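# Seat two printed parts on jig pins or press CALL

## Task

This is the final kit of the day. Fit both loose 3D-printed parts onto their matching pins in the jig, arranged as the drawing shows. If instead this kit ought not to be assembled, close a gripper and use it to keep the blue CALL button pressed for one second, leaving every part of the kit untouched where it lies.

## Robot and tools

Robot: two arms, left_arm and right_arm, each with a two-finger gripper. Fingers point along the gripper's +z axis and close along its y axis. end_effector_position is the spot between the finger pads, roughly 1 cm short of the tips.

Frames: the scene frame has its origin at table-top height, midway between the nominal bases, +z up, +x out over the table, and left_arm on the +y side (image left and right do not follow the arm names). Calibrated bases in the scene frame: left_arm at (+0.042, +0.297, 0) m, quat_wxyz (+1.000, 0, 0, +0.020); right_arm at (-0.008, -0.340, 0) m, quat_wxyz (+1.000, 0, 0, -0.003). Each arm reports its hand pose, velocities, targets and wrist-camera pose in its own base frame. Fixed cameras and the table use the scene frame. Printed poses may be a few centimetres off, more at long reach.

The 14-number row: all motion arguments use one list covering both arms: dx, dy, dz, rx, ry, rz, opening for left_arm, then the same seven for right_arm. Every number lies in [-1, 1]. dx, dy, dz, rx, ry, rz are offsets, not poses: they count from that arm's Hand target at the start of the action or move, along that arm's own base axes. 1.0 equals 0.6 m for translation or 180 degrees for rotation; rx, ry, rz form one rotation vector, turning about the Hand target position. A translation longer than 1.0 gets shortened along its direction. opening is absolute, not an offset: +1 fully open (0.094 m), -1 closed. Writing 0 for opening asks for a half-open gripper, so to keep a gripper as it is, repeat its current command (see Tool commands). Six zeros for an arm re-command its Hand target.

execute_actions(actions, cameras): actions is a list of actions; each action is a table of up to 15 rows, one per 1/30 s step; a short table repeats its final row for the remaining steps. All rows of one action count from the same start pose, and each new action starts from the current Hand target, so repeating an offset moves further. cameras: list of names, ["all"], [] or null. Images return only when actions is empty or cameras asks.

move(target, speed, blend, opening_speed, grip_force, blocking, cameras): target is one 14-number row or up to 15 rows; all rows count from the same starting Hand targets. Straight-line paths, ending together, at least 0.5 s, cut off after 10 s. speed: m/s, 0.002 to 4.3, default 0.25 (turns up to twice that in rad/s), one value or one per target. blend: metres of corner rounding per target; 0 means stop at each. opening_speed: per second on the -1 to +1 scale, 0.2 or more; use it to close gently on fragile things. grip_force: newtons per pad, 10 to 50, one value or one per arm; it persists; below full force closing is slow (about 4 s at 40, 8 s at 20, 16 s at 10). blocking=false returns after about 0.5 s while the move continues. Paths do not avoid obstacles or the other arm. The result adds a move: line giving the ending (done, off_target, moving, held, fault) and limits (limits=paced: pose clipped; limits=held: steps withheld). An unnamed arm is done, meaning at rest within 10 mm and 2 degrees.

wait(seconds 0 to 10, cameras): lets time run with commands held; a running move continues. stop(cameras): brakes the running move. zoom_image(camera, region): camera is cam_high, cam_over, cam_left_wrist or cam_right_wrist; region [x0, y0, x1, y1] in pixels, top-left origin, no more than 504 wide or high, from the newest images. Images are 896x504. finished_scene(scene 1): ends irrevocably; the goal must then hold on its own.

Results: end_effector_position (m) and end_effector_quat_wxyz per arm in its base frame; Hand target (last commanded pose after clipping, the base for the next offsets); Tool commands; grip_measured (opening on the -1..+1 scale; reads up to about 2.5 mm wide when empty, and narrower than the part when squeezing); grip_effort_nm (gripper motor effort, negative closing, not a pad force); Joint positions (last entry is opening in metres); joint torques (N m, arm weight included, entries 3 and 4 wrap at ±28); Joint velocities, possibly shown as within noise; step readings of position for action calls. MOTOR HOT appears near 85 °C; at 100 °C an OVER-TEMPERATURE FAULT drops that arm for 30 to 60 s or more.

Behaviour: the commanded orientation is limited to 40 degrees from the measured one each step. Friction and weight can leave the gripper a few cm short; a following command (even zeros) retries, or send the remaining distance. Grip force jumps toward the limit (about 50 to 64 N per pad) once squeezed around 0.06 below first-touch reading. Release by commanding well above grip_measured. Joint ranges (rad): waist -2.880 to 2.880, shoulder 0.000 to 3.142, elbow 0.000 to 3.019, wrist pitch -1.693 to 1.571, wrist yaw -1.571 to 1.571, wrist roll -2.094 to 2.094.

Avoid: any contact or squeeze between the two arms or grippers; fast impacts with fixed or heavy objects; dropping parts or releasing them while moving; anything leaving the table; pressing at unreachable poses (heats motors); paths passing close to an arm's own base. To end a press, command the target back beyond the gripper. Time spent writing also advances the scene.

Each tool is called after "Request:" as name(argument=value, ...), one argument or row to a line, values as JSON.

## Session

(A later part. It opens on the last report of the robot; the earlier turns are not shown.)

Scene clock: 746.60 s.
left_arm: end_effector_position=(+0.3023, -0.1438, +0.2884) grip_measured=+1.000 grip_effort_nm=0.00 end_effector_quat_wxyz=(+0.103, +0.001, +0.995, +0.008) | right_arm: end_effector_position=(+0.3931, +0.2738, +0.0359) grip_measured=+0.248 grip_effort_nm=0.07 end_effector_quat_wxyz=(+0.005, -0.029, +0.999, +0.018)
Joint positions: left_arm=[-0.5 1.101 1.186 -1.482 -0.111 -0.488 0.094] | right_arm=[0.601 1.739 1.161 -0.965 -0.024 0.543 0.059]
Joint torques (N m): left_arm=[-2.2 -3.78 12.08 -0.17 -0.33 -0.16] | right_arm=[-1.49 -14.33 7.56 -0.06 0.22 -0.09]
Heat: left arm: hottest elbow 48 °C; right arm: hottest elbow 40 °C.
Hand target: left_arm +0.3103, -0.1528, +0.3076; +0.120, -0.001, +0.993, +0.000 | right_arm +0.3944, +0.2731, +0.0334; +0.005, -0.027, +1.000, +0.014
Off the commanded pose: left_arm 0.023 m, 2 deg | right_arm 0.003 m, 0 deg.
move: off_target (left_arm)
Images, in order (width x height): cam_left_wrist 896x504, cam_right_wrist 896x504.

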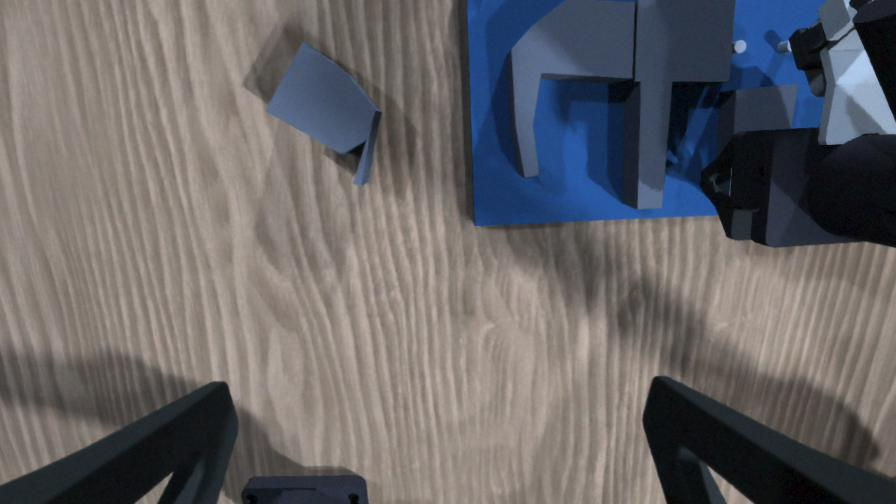

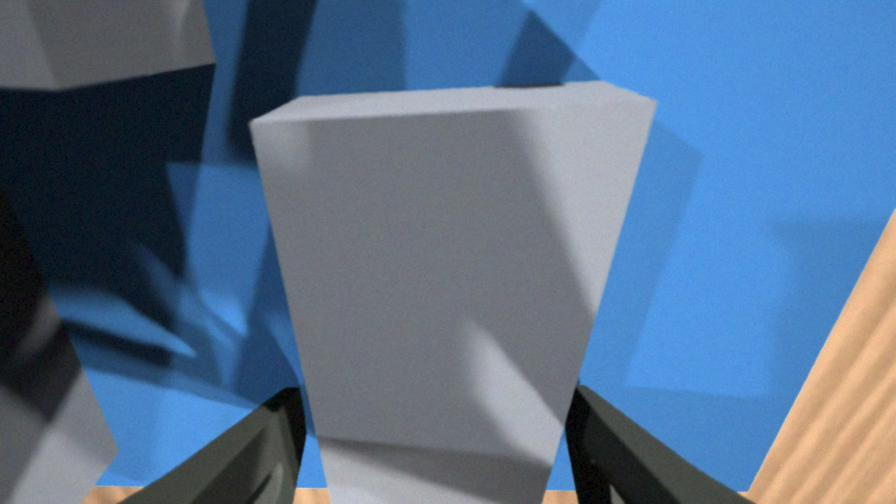

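Request:
move(
  target=[
    [0,0,0,0,0,0,1,0.003,0.0,0.2,0.0,0.00,0.0,0.25],
    [0,0,0,0,0,0,1,-0.2,-0.3,0.25,0.0,0.00,0.0,0.25],
  ],
  speed=[0.12,0.3],
  cameras=["all"],
)

Request:
zoom_image(
  camera="cam_over",
  region=[260, 200, 600, 440],
)

Request:
zoom_image(
  camera="cam_left_wrist",
  region=[600, 0, 896, 240],
)

Request:
zoom_image(
  camera="cam_high",
  region=[390, 210, 550, 400],
)

Scene clock: 758.33 s.
left_arm: end_effector_position=(+0.3023, -0.1438, +0.2884) grip_measured=+1.000 grip_effort_nm=0.01 end_effector_quat_wxyz=(+0.103, +0.001, +0.995, +0.008) | right_arm: end_effector_position=(+0.2776, +0.0950, +0.1798) grip_measured=+0.248 grip_effort_nm=0.06 end_effector_quat_wxyz=(+0.002, -0.024, +1.000, +0.009)
Joint positions: left_arm=[-0.5 1.101 1.186 -1.482 -0.111 -0.488 0.094] | right_arm=[0.322 1.115 0.923 -1.37 -0.016 0.273 0.059]
Joint torques (N m): left_arm=[-1.67 -2.55 12.23 -0.23 -0.34 -0.15] | right_arm=[-1.96 -7.06 8.39 -0.35 -0.02 -0.14]
Heat: left arm: hottest elbow 49 °C; right arm: hottest elbow 41 °C.
Hand target: left_arm +0.3103, -0.1528, +0.3076; +0.120, -0.001, +0.993, +0.000 | right_arm +0.2744, +0.0931, +0.1834; +0.005, -0.027, +1.000, +0.014
Off the commanded pose: left_arm 0.023 m, 2 deg | right_arm 0.005 m, 1 deg.
move: off_target (left_arm)

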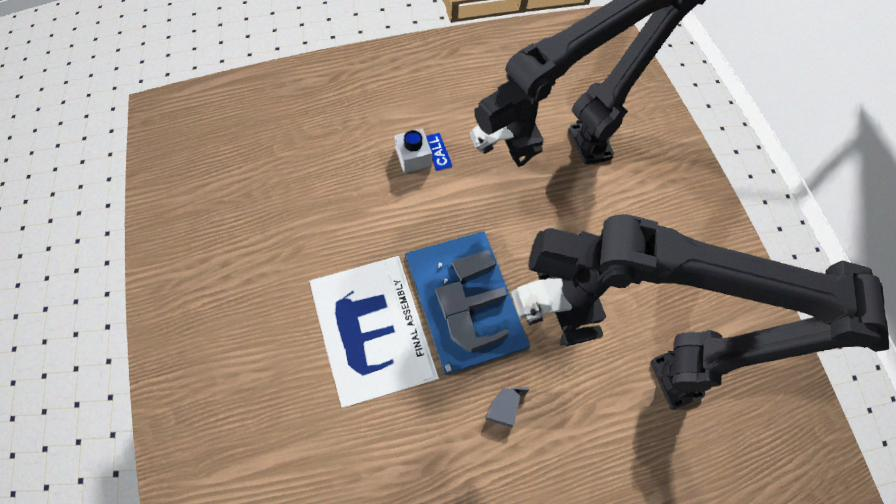

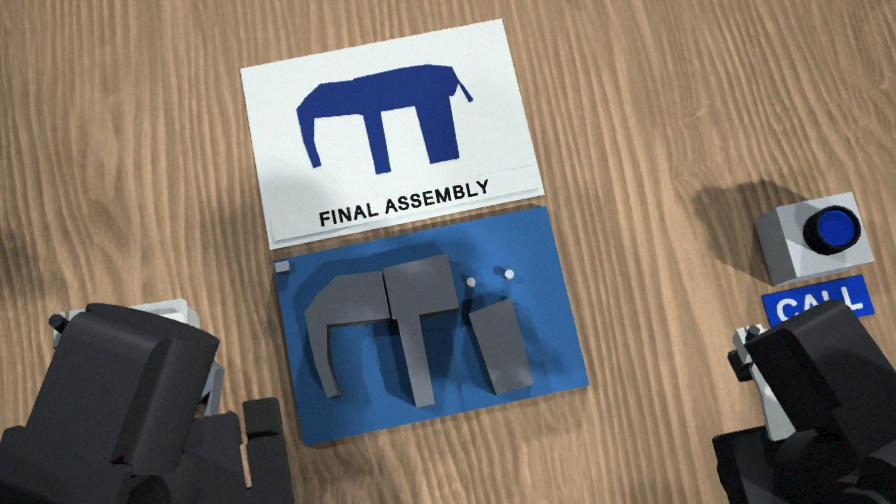

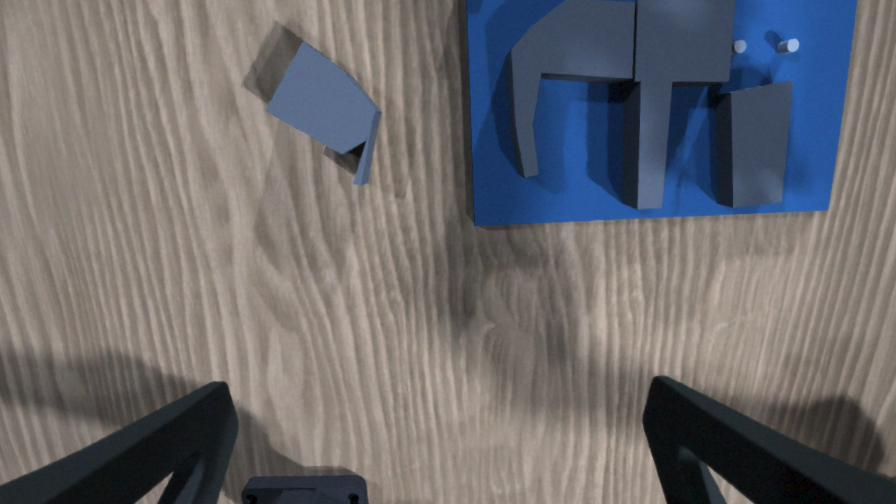

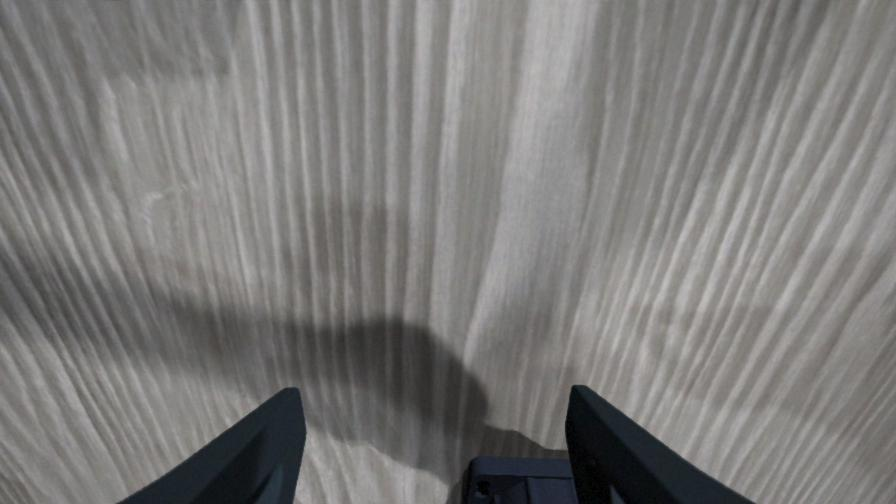

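Scaled by 1.482 from the camera's 896x504 image, which has a finer 1280x720 frame.

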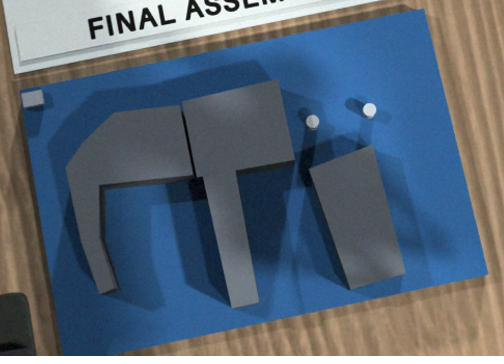

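Scaled by 1.703 from the camera's 896x504 image, which has a finer 1280x720 frame.

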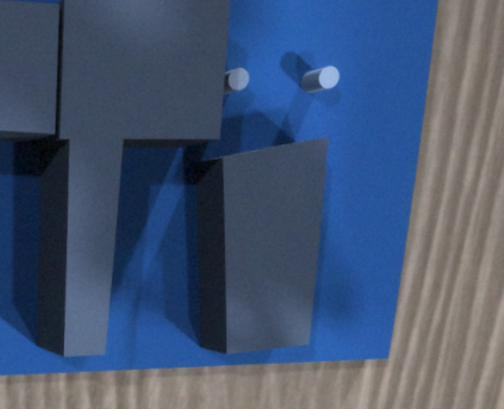

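Scaled by 2.653 from the camera's 896x504 image, which has a finer 1280x720 frame.

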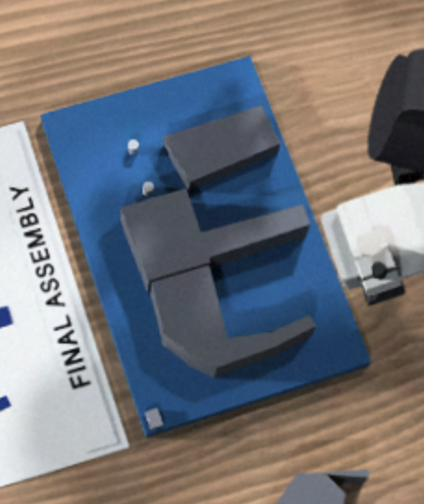

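Request:
move(
  target=[
    [0.13,0.155,-0.2,0.063,0.038,-0.65,1,-0.0,-0.1,0.1,0.0,0.00,0.0,0.25],
  ],
  cameras=["all"],
)

Scene clock: 815.77 s.
left_arm: end_effector_position=(+0.3714, -0.0648, +0.1811) grip_measured=+1.000 grip_effort_nm=0.00 end_effector_quat_wxyz=(+0.000, +0.854, +0.519, -0.033) | right_arm: end_effector_position=(+0.2589, +0.0339, +0.2121) grip_measured=+0.248 grip_effort_nm=0.06 end_effector_quat_wxyz=(-0.037, -0.027, +0.999, +0.006)
Joint positions: left_arm=[-0.152 1.382 1.153 -1.392 0.042 1.898 0.094] | right_arm=[0.119 1.067 0.974 -1.549 -0.019 0.065 0.059]
Joint torques (N m): left_arm=[0.73 -6.53 9.98 0.12 -0.04 0.15] | right_arm=[-1.96 -6.77 14.8 -0.47 -0.04 -0.15]
Heat: left arm: hottest elbow 49 °C; right arm: hottest elbow 44 °C.
Hand target: left_arm +0.3883, -0.0598, +0.1876; +0.013, +0.854, +0.520, -0.020 | right_arm +0.2744, +0.0331, +0.2434; +0.005, -0.027, +1.000, +0.014
Off the commanded pose: left_arm 0.019 m, 2 deg | right_arm 0.035 m, 5 deg.
move: off_target (left_arm, right_arm)

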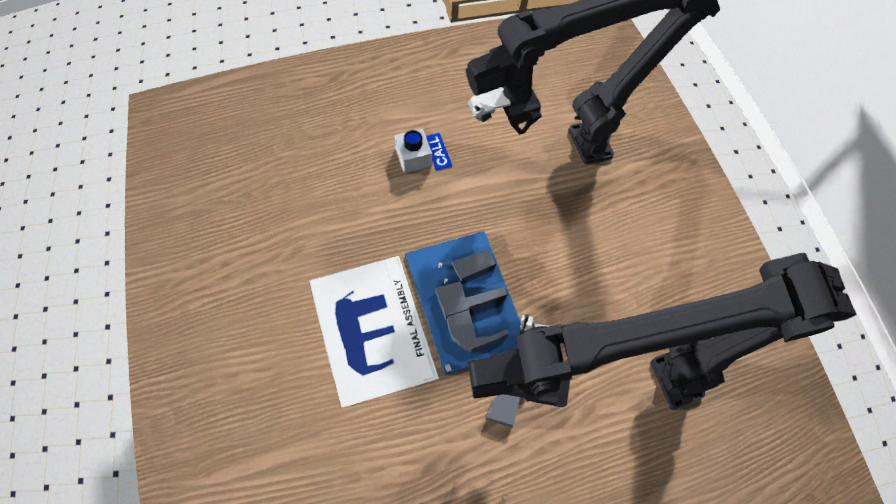

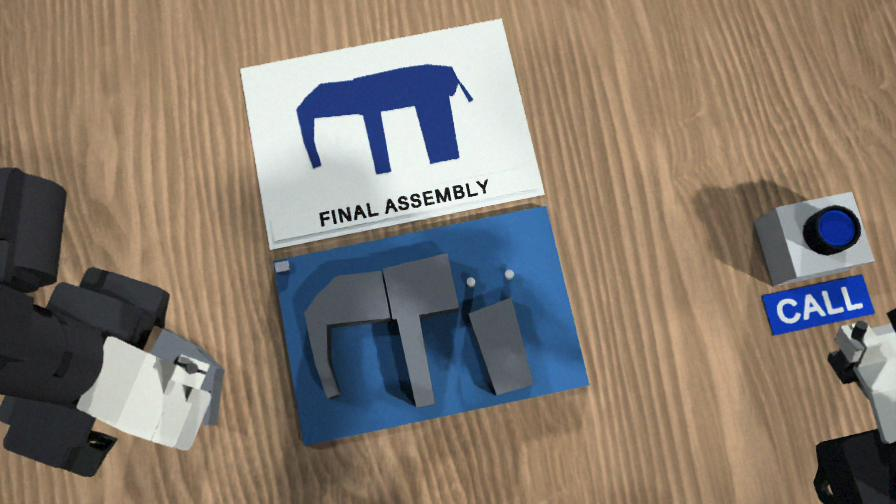

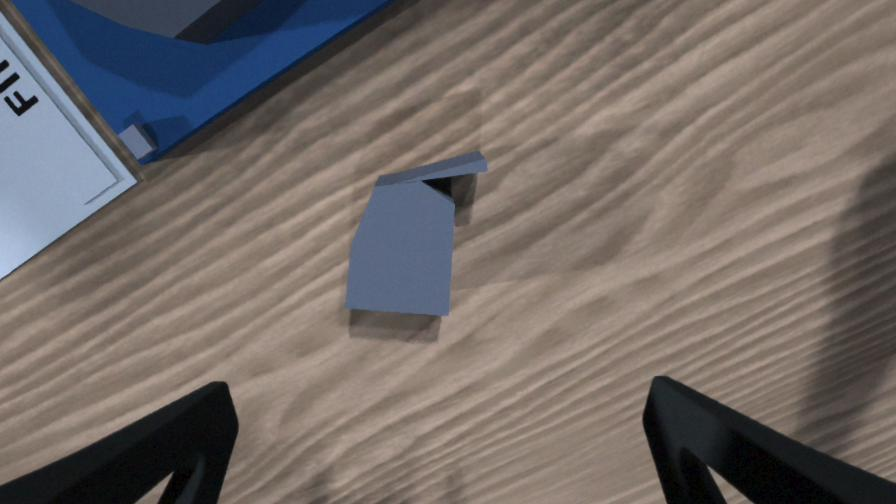

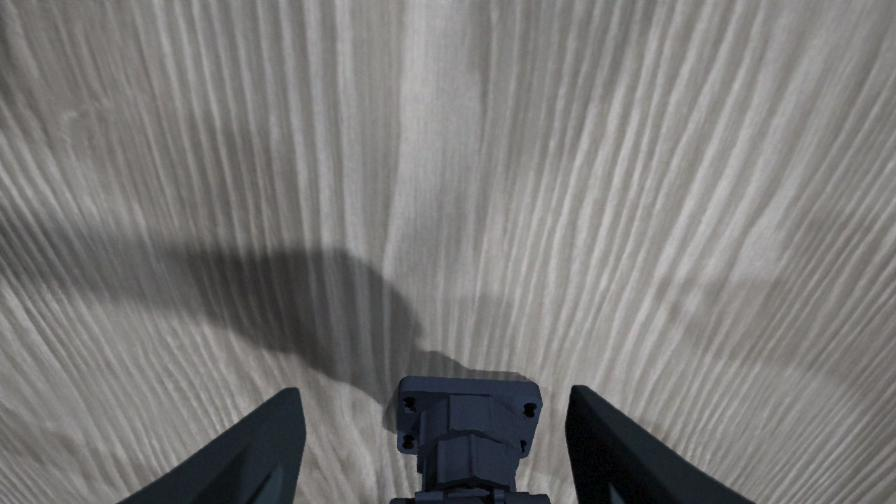

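Request:
move(
  target=[
    [0.026,0.016,-0.14,0,0,-0.017,0.8,-0.0,0,0,0.0,0.00,0.0,0.25],
  ],
  speed=0.12,
  cameras=["all"],
)

Scene clock: 831.53 s.
left_arm: end_effector_position=(+0.3962, -0.0568, +0.1064) grip_measured=+0.802 grip_effort_nm=-0.06 end_effector_quat_wxyz=(+0.008, +0.868, +0.496, -0.025) | right_arm: end_effector_position=(+0.2589, +0.0339, +0.2121) grip_measured=+0.248 grip_effort_nm=0.06 end_effector_quat_wxyz=(-0.037, -0.027, +0.999, +0.006)
Joint positions: left_arm=[-0.123 1.494 1.064 -1.171 0.042 1.98 0.085] | right_arm=[0.119 1.067 0.974 -1.549 -0.019 0.065 0.059]
Joint torques (N m): left_arm=[0.15 -6.95 7.36 -0.09 -0.17 0.04] | right_arm=[-2.02 -6.77 14.82 -0.46 -0.05 -0.15]
Heat: left arm: hottest elbow 47 °C; right arm: hottest elbow 50 °C.
Hand target: left_arm +0.4039, -0.0502, +0.1036; +0.012, +0.867, +0.497, -0.021 | right_arm +0.2744, +0.0331, +0.2434; +0.005, -0.027, +1.000, +0.014
Off the commanded pose: left_arm 0.011 m, 1 deg | right_arm 0.035 m, 5 deg.
move: off_target (left_arm, right_arm)

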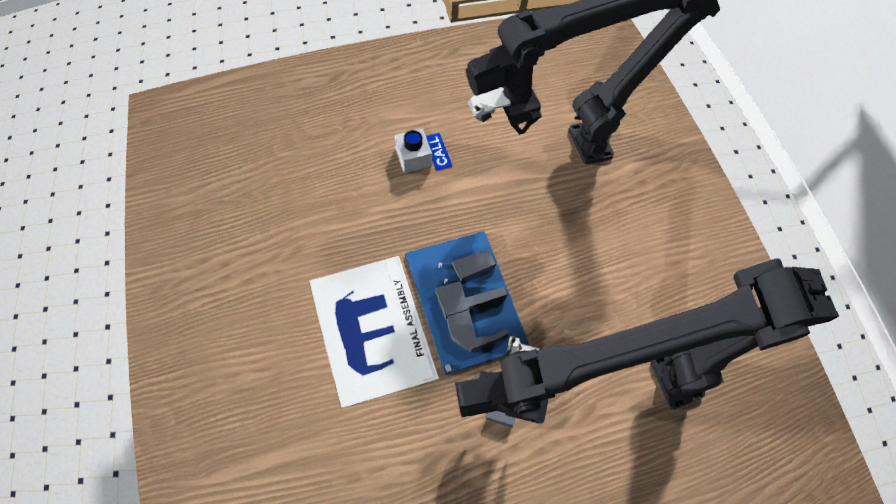

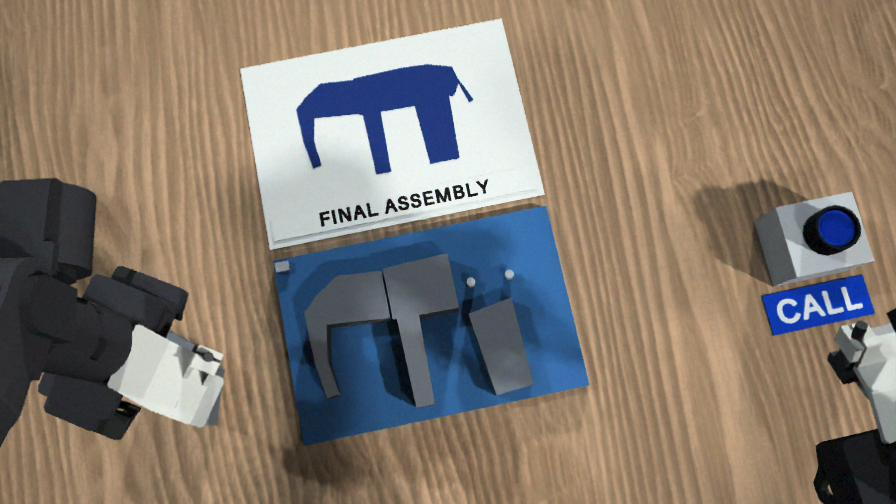

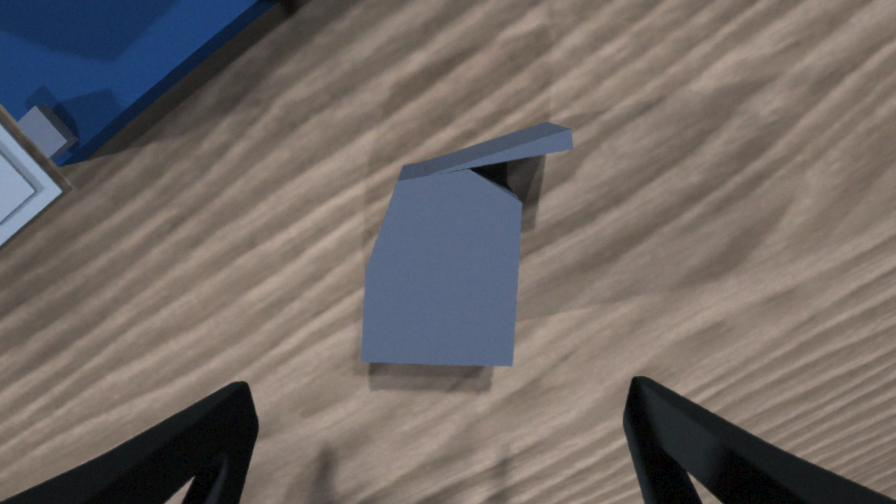

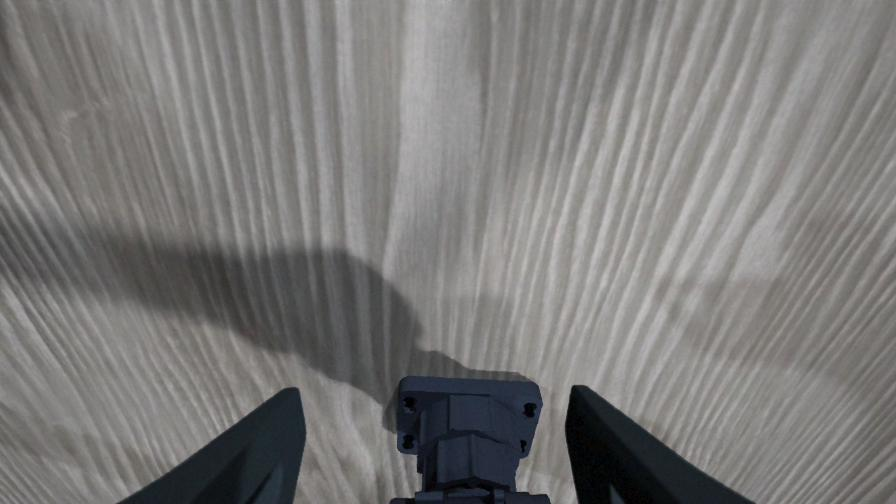

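Request:
move(
  target=[
    [0.015,0.025,-0.095,0,0,0,0.8,-0.0,0,0,0.0,0.00,0.0,0.25],
    [0.015,0.025,-0.13,0,0,0,0.8,-0.0,0,0,0.0,0.00,0.0,0.25],
  ],
  speed=[0.12,0.06],
  cameras=["cam_high","cam_left_wrist"],
)

Scene clock: 851.10 s.
left_arm: end_effector_position=(+0.4064, -0.0392, +0.0294) grip_measured=+0.802 grip_effort_nm=-0.06 end_effector_quat_wxyz=(+0.009, +0.866, +0.500, -0.024) | right_arm: end_effector_position=(+0.2589, +0.0339, +0.2121) grip_measured=+0.248 grip_effort_nm=0.06 end_effector_quat_wxyz=(-0.037, -0.027, +0.999, +0.006)
Joint positions: left_arm=[-0.077 1.622 0.982 -0.961 0.042 2.018 0.085] | right_arm=[0.119 1.067 0.974 -1.549 -0.019 0.065 0.059]
Joint torques (N m): left_arm=[0.79 -8.53 6.31 0.14 -0.11 0.01] | right_arm=[-1.96 -6.83 14.8 -0.44 -0.05 -0.14]
Heat: left arm: hottest elbow 44 °C; right arm: hottest elbow 55 °C.
Hand target: left_arm +0.4129, -0.0352, +0.0256; +0.012, +0.867, +0.497, -0.021 | right_arm +0.2744, +0.0331, +0.2434; +0.005, -0.027, +1.000, +0.014
Off the commanded pose: left_arm 0.009 m, 1 deg | right_arm 0.035 m, 5 deg.
move: off_target (right_arm)
Images, in order (width x height): cam_high 896x504, cam_left_wrist 896x504.

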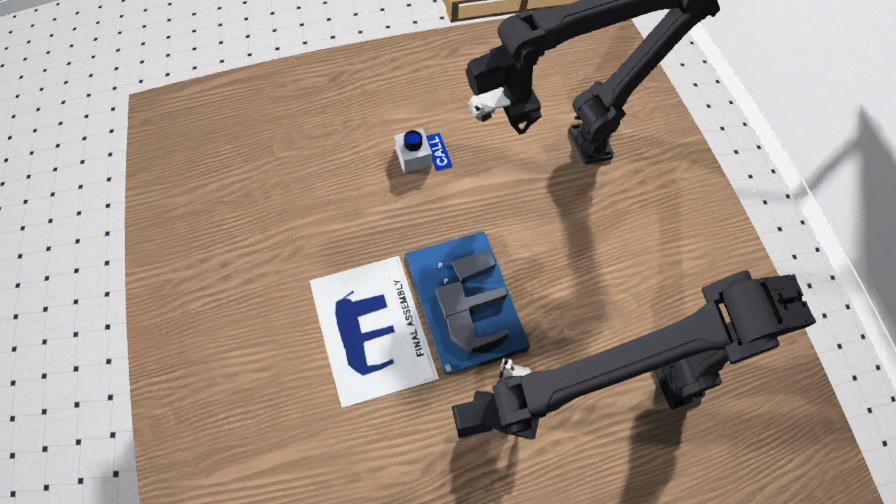

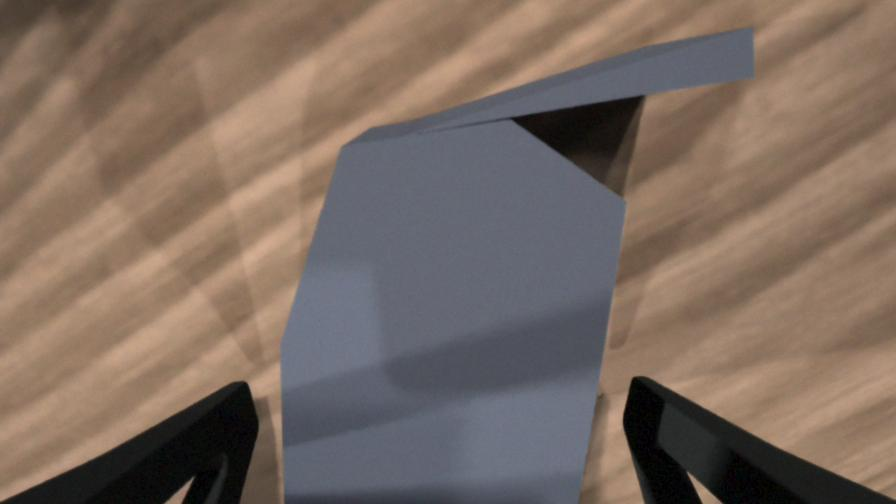

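Request:
move(
  target=[
    [0,0,-0.014,0,0,0,0.8,-0.0,0,0,0.0,0.00,0.0,0.25],
  ],
  speed=0.06,
)

Scene clock: 855.73 s.
left_arm: end_effector_position=(+0.4078, -0.0393, +0.0226) grip_measured=+0.802 grip_effort_nm=-0.07 end_effector_quat_wxyz=(+0.010, +0.866, +0.500, -0.022) | right_arm: end_effector_position=(+0.2589, +0.0339, +0.2121) grip_measured=+0.248 grip_effort_nm=0.06 end_effector_quat_wxyz=(-0.037, -0.027, +0.999, +0.006)
Joint positions: left_arm=[-0.077 1.635 0.976 -0.938 0.042 2.018 0.085] | right_arm=[0.119 1.067 0.974 -1.549 -0.019 0.065 0.059]
Joint torques (N m): left_arm=[0.97 -9 6.28 0.1 -0.12 0.12] | right_arm=[-1.96 -6.83 14.83 -0.47 -0.04 -0.14]
Heat: left arm: hottest elbow 43 °C; right arm: hottest elbow 56 °C.
Hand target: left_arm +0.4129, -0.0352, +0.0172; +0.012, +0.867, +0.497, -0.021 | right_arm +0.2744, +0.0331, +0.2434; +0.005, -0.027, +1.000, +0.014
Off the commanded pose: left_arm 0.008 m, 0 deg | right_arm 0.035 m, 5 deg.
move: off_target (right_arm)

Request:
move(
  target=[
    [0,0,0,0,0,0,0.02,-0.0,0,0,0.0,0.00,0.0,0.25],
  ],
  opening_speed=0.4,
  cameras=["cam_left_wrist"],
)

Scene clock: 861.67 s.
left_arm: end_effector_position=(+0.4078, -0.0393, +0.0226) grip_measured=+0.166 grip_effort_nm=-1.02 end_effector_quat_wxyz=(+0.010, +0.866, +0.500, -0.022) | right_arm: end_effector_position=(+0.2589, +0.0339, +0.2121) grip_measured=+0.248 grip_effort_nm=0.06 end_effector_quat_wxyz=(-0.037, -0.027, +0.999, +0.006)
Joint positions: left_arm=[-0.077 1.635 0.976 -0.938 0.042 2.018 0.055] | right_arm=[0.119 1.067 0.974 -1.549 -0.019 0.065 0.059]
Joint torques (N m): left_arm=[1.08 -9.11 6.32 0.34 -0.09 0.02] | right_arm=[-2.02 -6.83 14.82 -0.44 -0.04 -0.15]
Heat: left arm: hottest elbow 41 °C; right arm: hottest elbow 57 °C.
Hand target: left_arm +0.4129, -0.0352, +0.0172; +0.012, +0.867, +0.497, -0.021 | right_arm +0.2744, +0.0331, +0.2434; +0.005, -0.027, +1.000, +0.014
Off the commanded pose: left_arm 0.008 m, 0 deg | right_arm 0.035 m, 5 deg.
move: off_target (right_arm)
Images, in order (width x height): cam_left_wrist 896x504.

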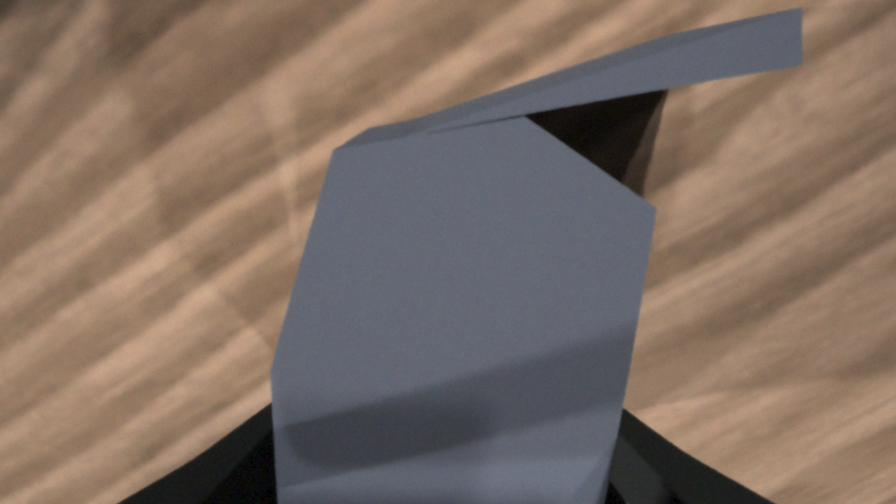

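Request:
move(
  target=[
    [-0.01,0,0.25,0,0,0,0.02,-0.107,-0.05,0.106,0.302,-0.431,0.302,0.25],
    [-0.172,-0.308,0.438,-0.465,-0.08,0.14,0.02,-0.107,-0.05,0.106,0.302,-0.431,0.302,0.25],
  ],
  speed=[0.25,0.3],
  blend=[0.03,0],
  cameras=["all"],
)

Scene clock: 888.97 s.
left_arm: end_effector_position=(+0.3122, -0.2143, +0.2677) grip_measured=+0.166 grip_effort_nm=-1.02 end_effector_quat_wxyz=(+0.631, +0.515, +0.529, -0.239) | right_arm: end_effector_position=(+0.2138, +0.0058, +0.3052) grip_measured=+0.249 grip_effort_nm=0.06 end_effector_quat_wxyz=(+0.617, -0.289, +0.706, +0.191)
Joint positions: left_arm=[-0.233 0.872 0.41 0.319 0.895 0.522 0.055] | right_arm=[-0.901 0.636 0.629 -1.673 -1.404 -1.77 0.059]
Joint torques (N m): left_arm=[-2.37 -2.43 8.73 1.94 -0.11 -0.19] | right_arm=[-2.08 0.32 8.47 -0.49 -0.89 -0.13]
Heat: left arm: hottest elbow 39 °C; right arm: hottest elbow 56 °C.
Hand target: left_arm +0.3097, -0.2200, +0.2800; +0.641, +0.516, +0.513, -0.242 | right_arm +0.2102, +0.0031, +0.3070; +0.587, -0.427, +0.559, +0.400
Off the commanded pose: left_arm 0.014 m, 2 deg | right_arm 0.005 m, 34 deg.
joint sent to its limit (right arm) — joint 4 (wrist pitch), lower limit. The joint targets are off in position and orientation.
move: off_target (left_arm, right_arm)

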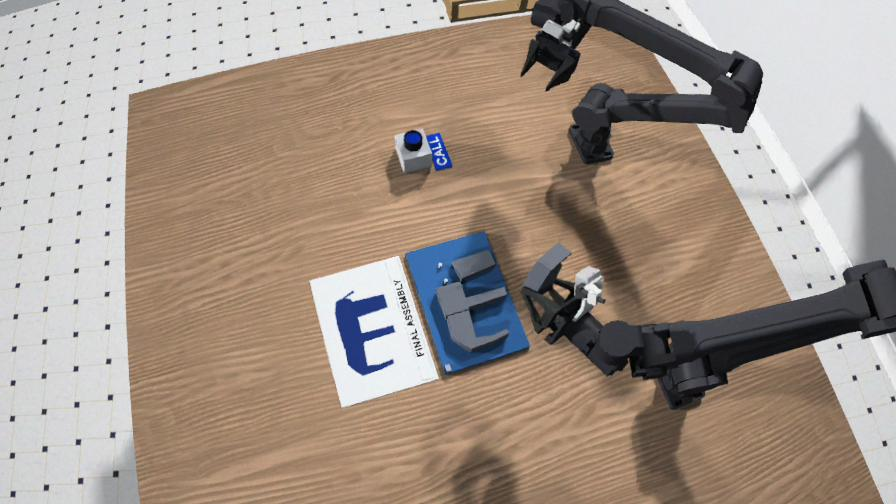

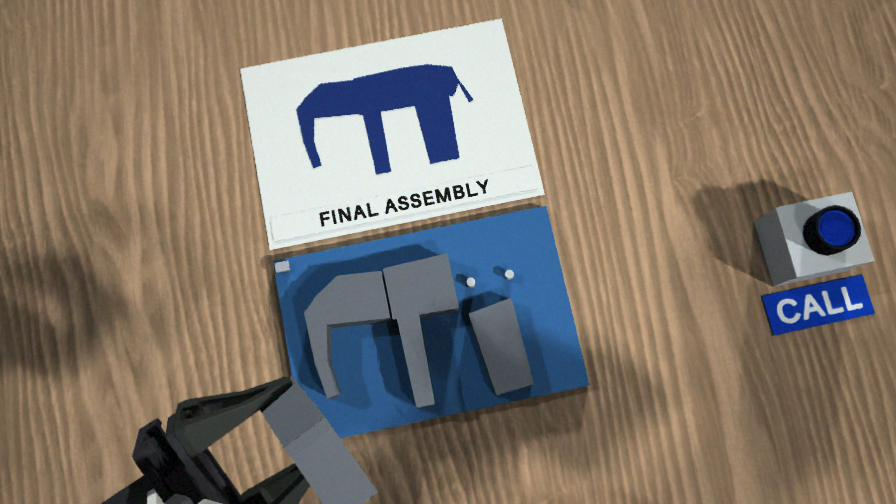

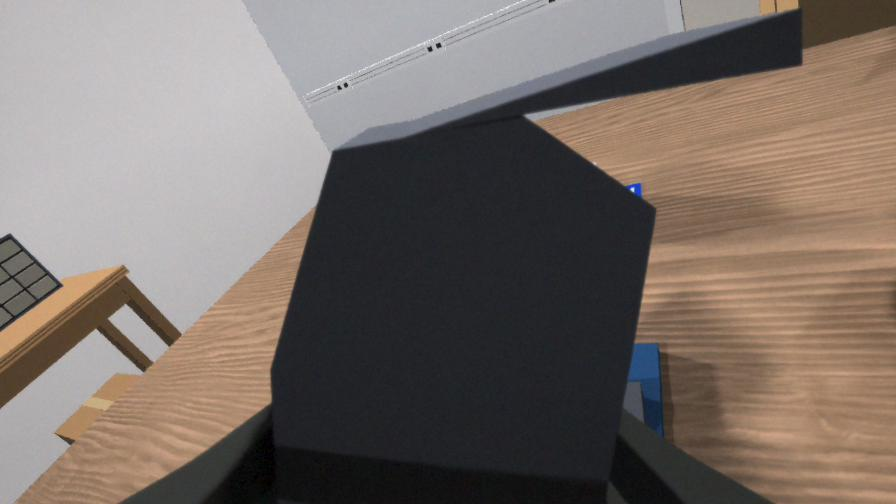

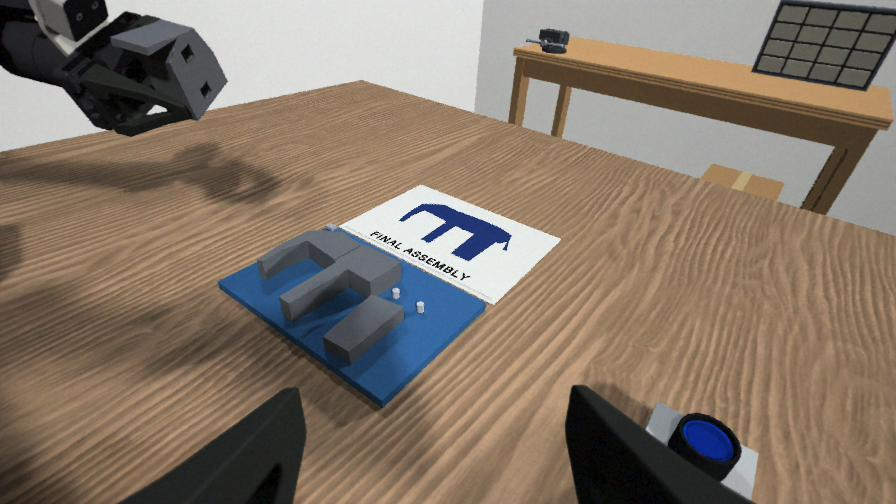

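Request:
zoom_image(
  camera="cam_right_wrist",
  region=[90, 0, 250, 140],
)

Request:
zoom_image(
  camera="cam_right_wrist",
  region=[200, 200, 500, 410],
)

Scaled by 3.150 from the camera's 896x504 image, which has a finer 1280x720 frame.

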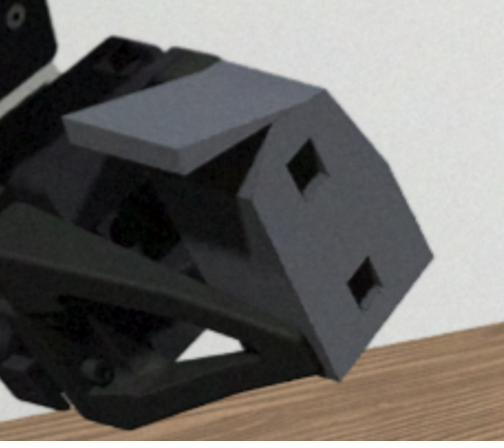

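Scaled by 1.680 from the camera's 896x504 image, which has a finer 1280x720 frame.

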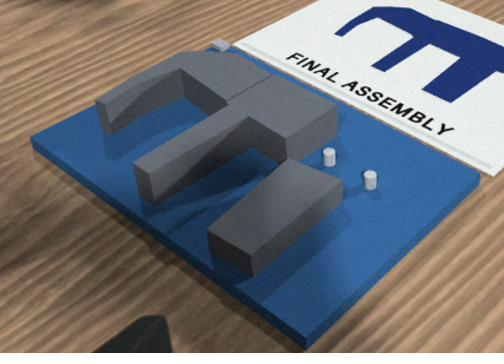

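Request:
move(
  target=[
    [0.165,-0.257,-0.2,0.422,0.199,0,0.02,0,0,0,0,0,0,0.25],
  ],
  speed=0.2,
  cameras=["all"],
)

Scene clock: 937.73 s.
left_arm: end_effector_position=(+0.3987, -0.3589, +0.1478) grip_measured=+0.166 grip_effort_nm=-1.02 end_effector_quat_wxyz=(+0.001, +0.706, +0.708, -0.016) | right_arm: end_effector_position=(+0.2138, +0.0058, +0.3052) grip_measured=+0.249 grip_effort_nm=0.06 end_effector_quat_wxyz=(+0.617, -0.289, +0.706, +0.191)
Joint positions: left_arm=[-0.721 1.776 1.533 -1.327 0.033 0.846 0.055] | right_arm=[-0.901 0.636 0.629 -1.673 -1.404 -1.77 0.059]
Joint torques (N m): left_arm=[-1.49 -12.4 11.51 -0.5 -0.16 -0.12] | right_arm=[-2.02 0.32 8.5 -0.47 -0.89 -0.13]
Heat: left arm: hottest elbow 39 °C; right arm: hottest elbow 45 °C.
Hand target: left_arm +0.4087, -0.3742, +0.1600; +0.018, +0.703, +0.711, -0.017 | right_arm +0.2102, +0.0031, +0.3070; +0.587, -0.427, +0.559, +0.400
Off the commanded pose: left_arm 0.022 m, 2 deg | right_arm 0.005 m, 34 deg.
joint sent to its limit (right arm) — joint 4 (wrist pitch), lower limit. The joint targets are off in position and orientation.
move: off_target (left_arm, right_arm)

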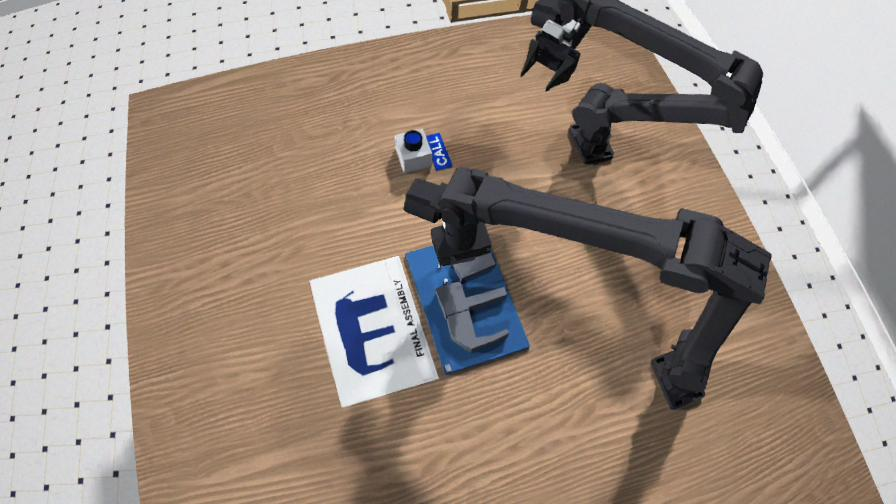

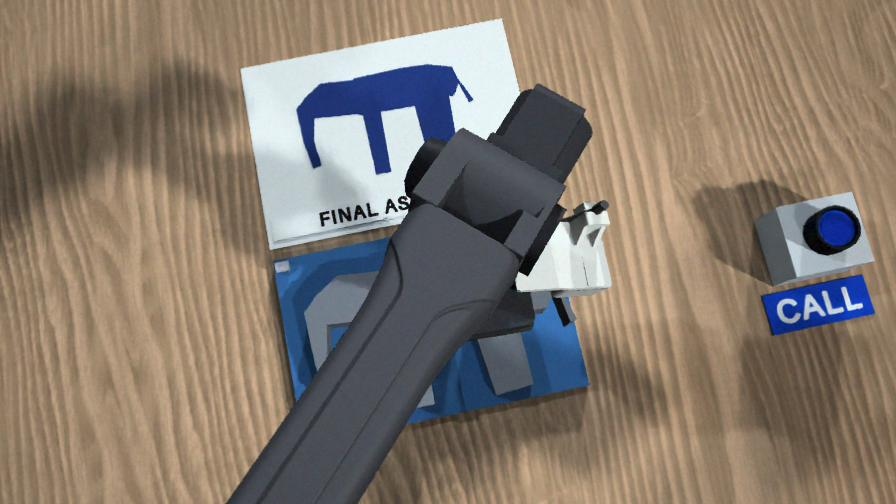

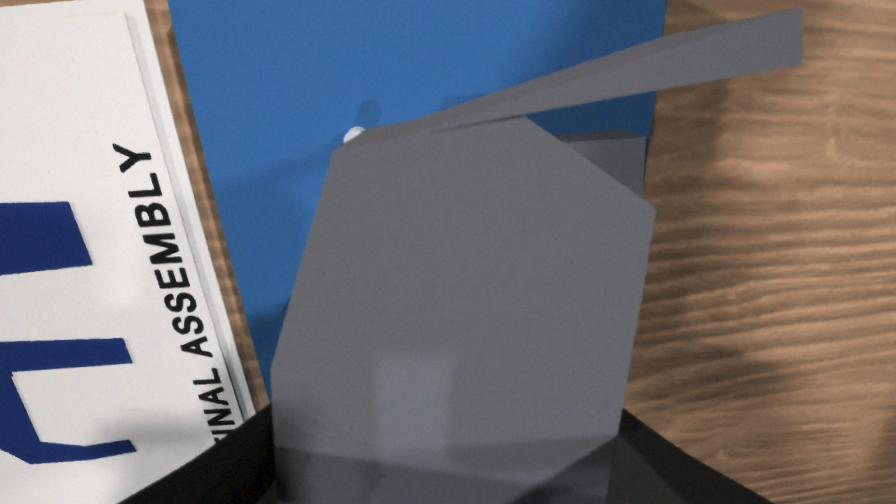

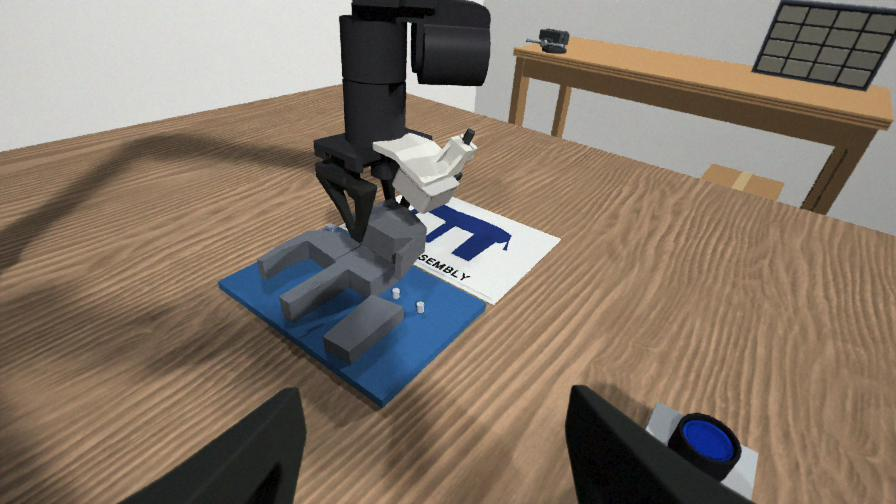

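Request:
move(
  target=[
    [0.055,-0.013,-0.06,0,0,0.014,0.02,0,0,0,0,0,0,0.25],
  ],
  speed=0.12,
  cameras=["all"],
)

Request:
zoom_image(
  camera="cam_right_wrist",
  region=[200, 150, 500, 410],
)

Scene clock: 970.50 s.
left_arm: end_effector_position=(+0.4176, -0.3754, +0.1114) grip_measured=+0.166 grip_effort_nm=-1.02 end_effector_quat_wxyz=(-0.009, +0.700, +0.714, -0.017) | right_arm: end_effector_position=(+0.2138, +0.0058, +0.3052) grip_measured=+0.249 grip_effort_nm=0.06 end_effector_quat_wxyz=(+0.617, -0.289, +0.706, +0.191)
Joint positions: left_arm=[-0.721 1.879 1.582 -1.295 0.033 0.829 0.055] | right_arm=[-0.901 0.636 0.629 -1.673 -1.404 -1.77 0.059]
Joint torques (N m): left_arm=[0.67 -14.27 11.25 0.16 -0.16 -0.1] | right_arm=[-2.02 0.38 8.5 -0.47 -0.89 -0.14]
Heat: left arm: hottest elbow 46 °C; right arm: hottest elbow 43 °C.
Hand target: left_arm +0.4417, -0.3820, +0.1240; +0.018, +0.687, +0.726, -0.016 | right_arm +0.2102, +0.0031, +0.3070; +0.587, -0.427, +0.559, +0.400
Off the commanded pose: left_arm 0.028 m, 4 deg | right_arm 0.005 m, 34 deg.
joint sent to its limit (right arm) — joint 4 (wrist pitch), lower limit. The joint targets are off in position and orientation.
move: off_target (left_arm, right_arm)

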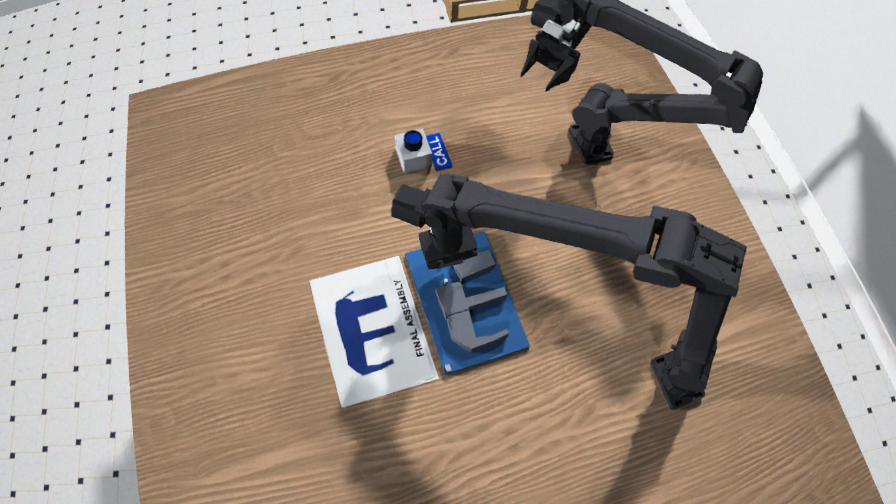

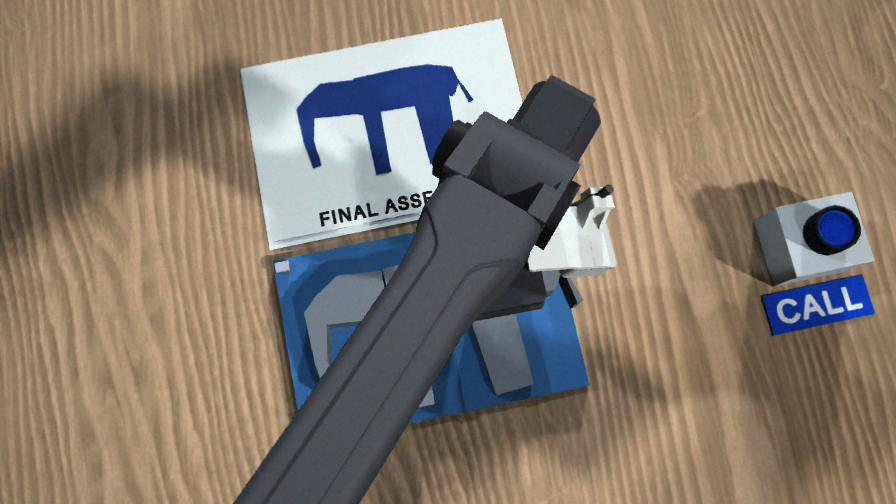

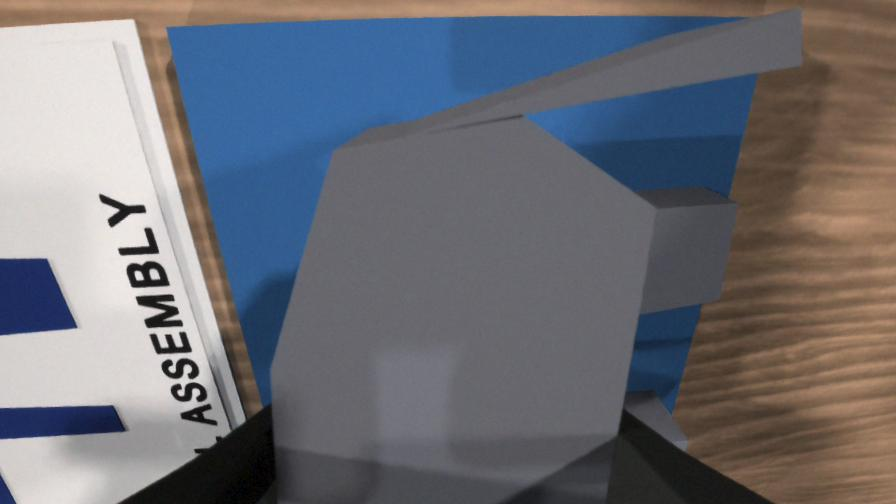

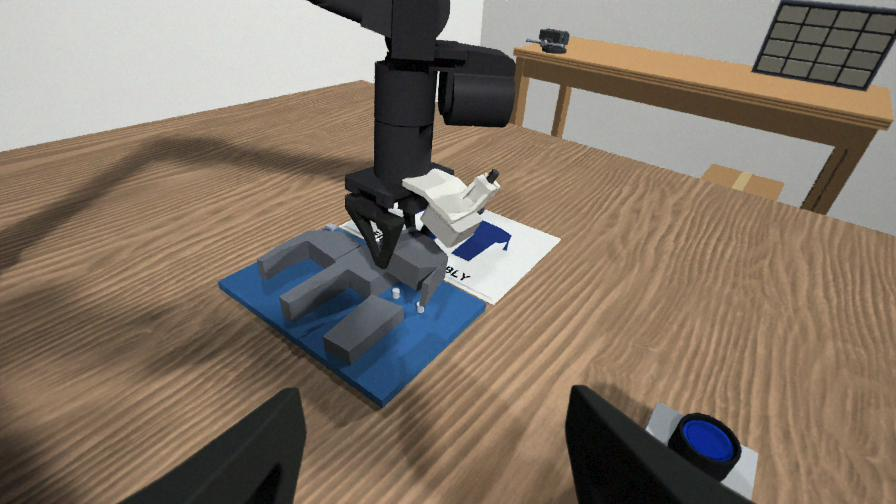

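Scaled by 1.680 from the camera's 896x504 image, which has a finer 1280x720 frame.

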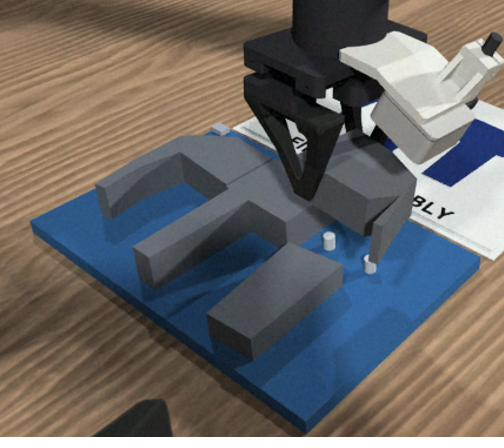

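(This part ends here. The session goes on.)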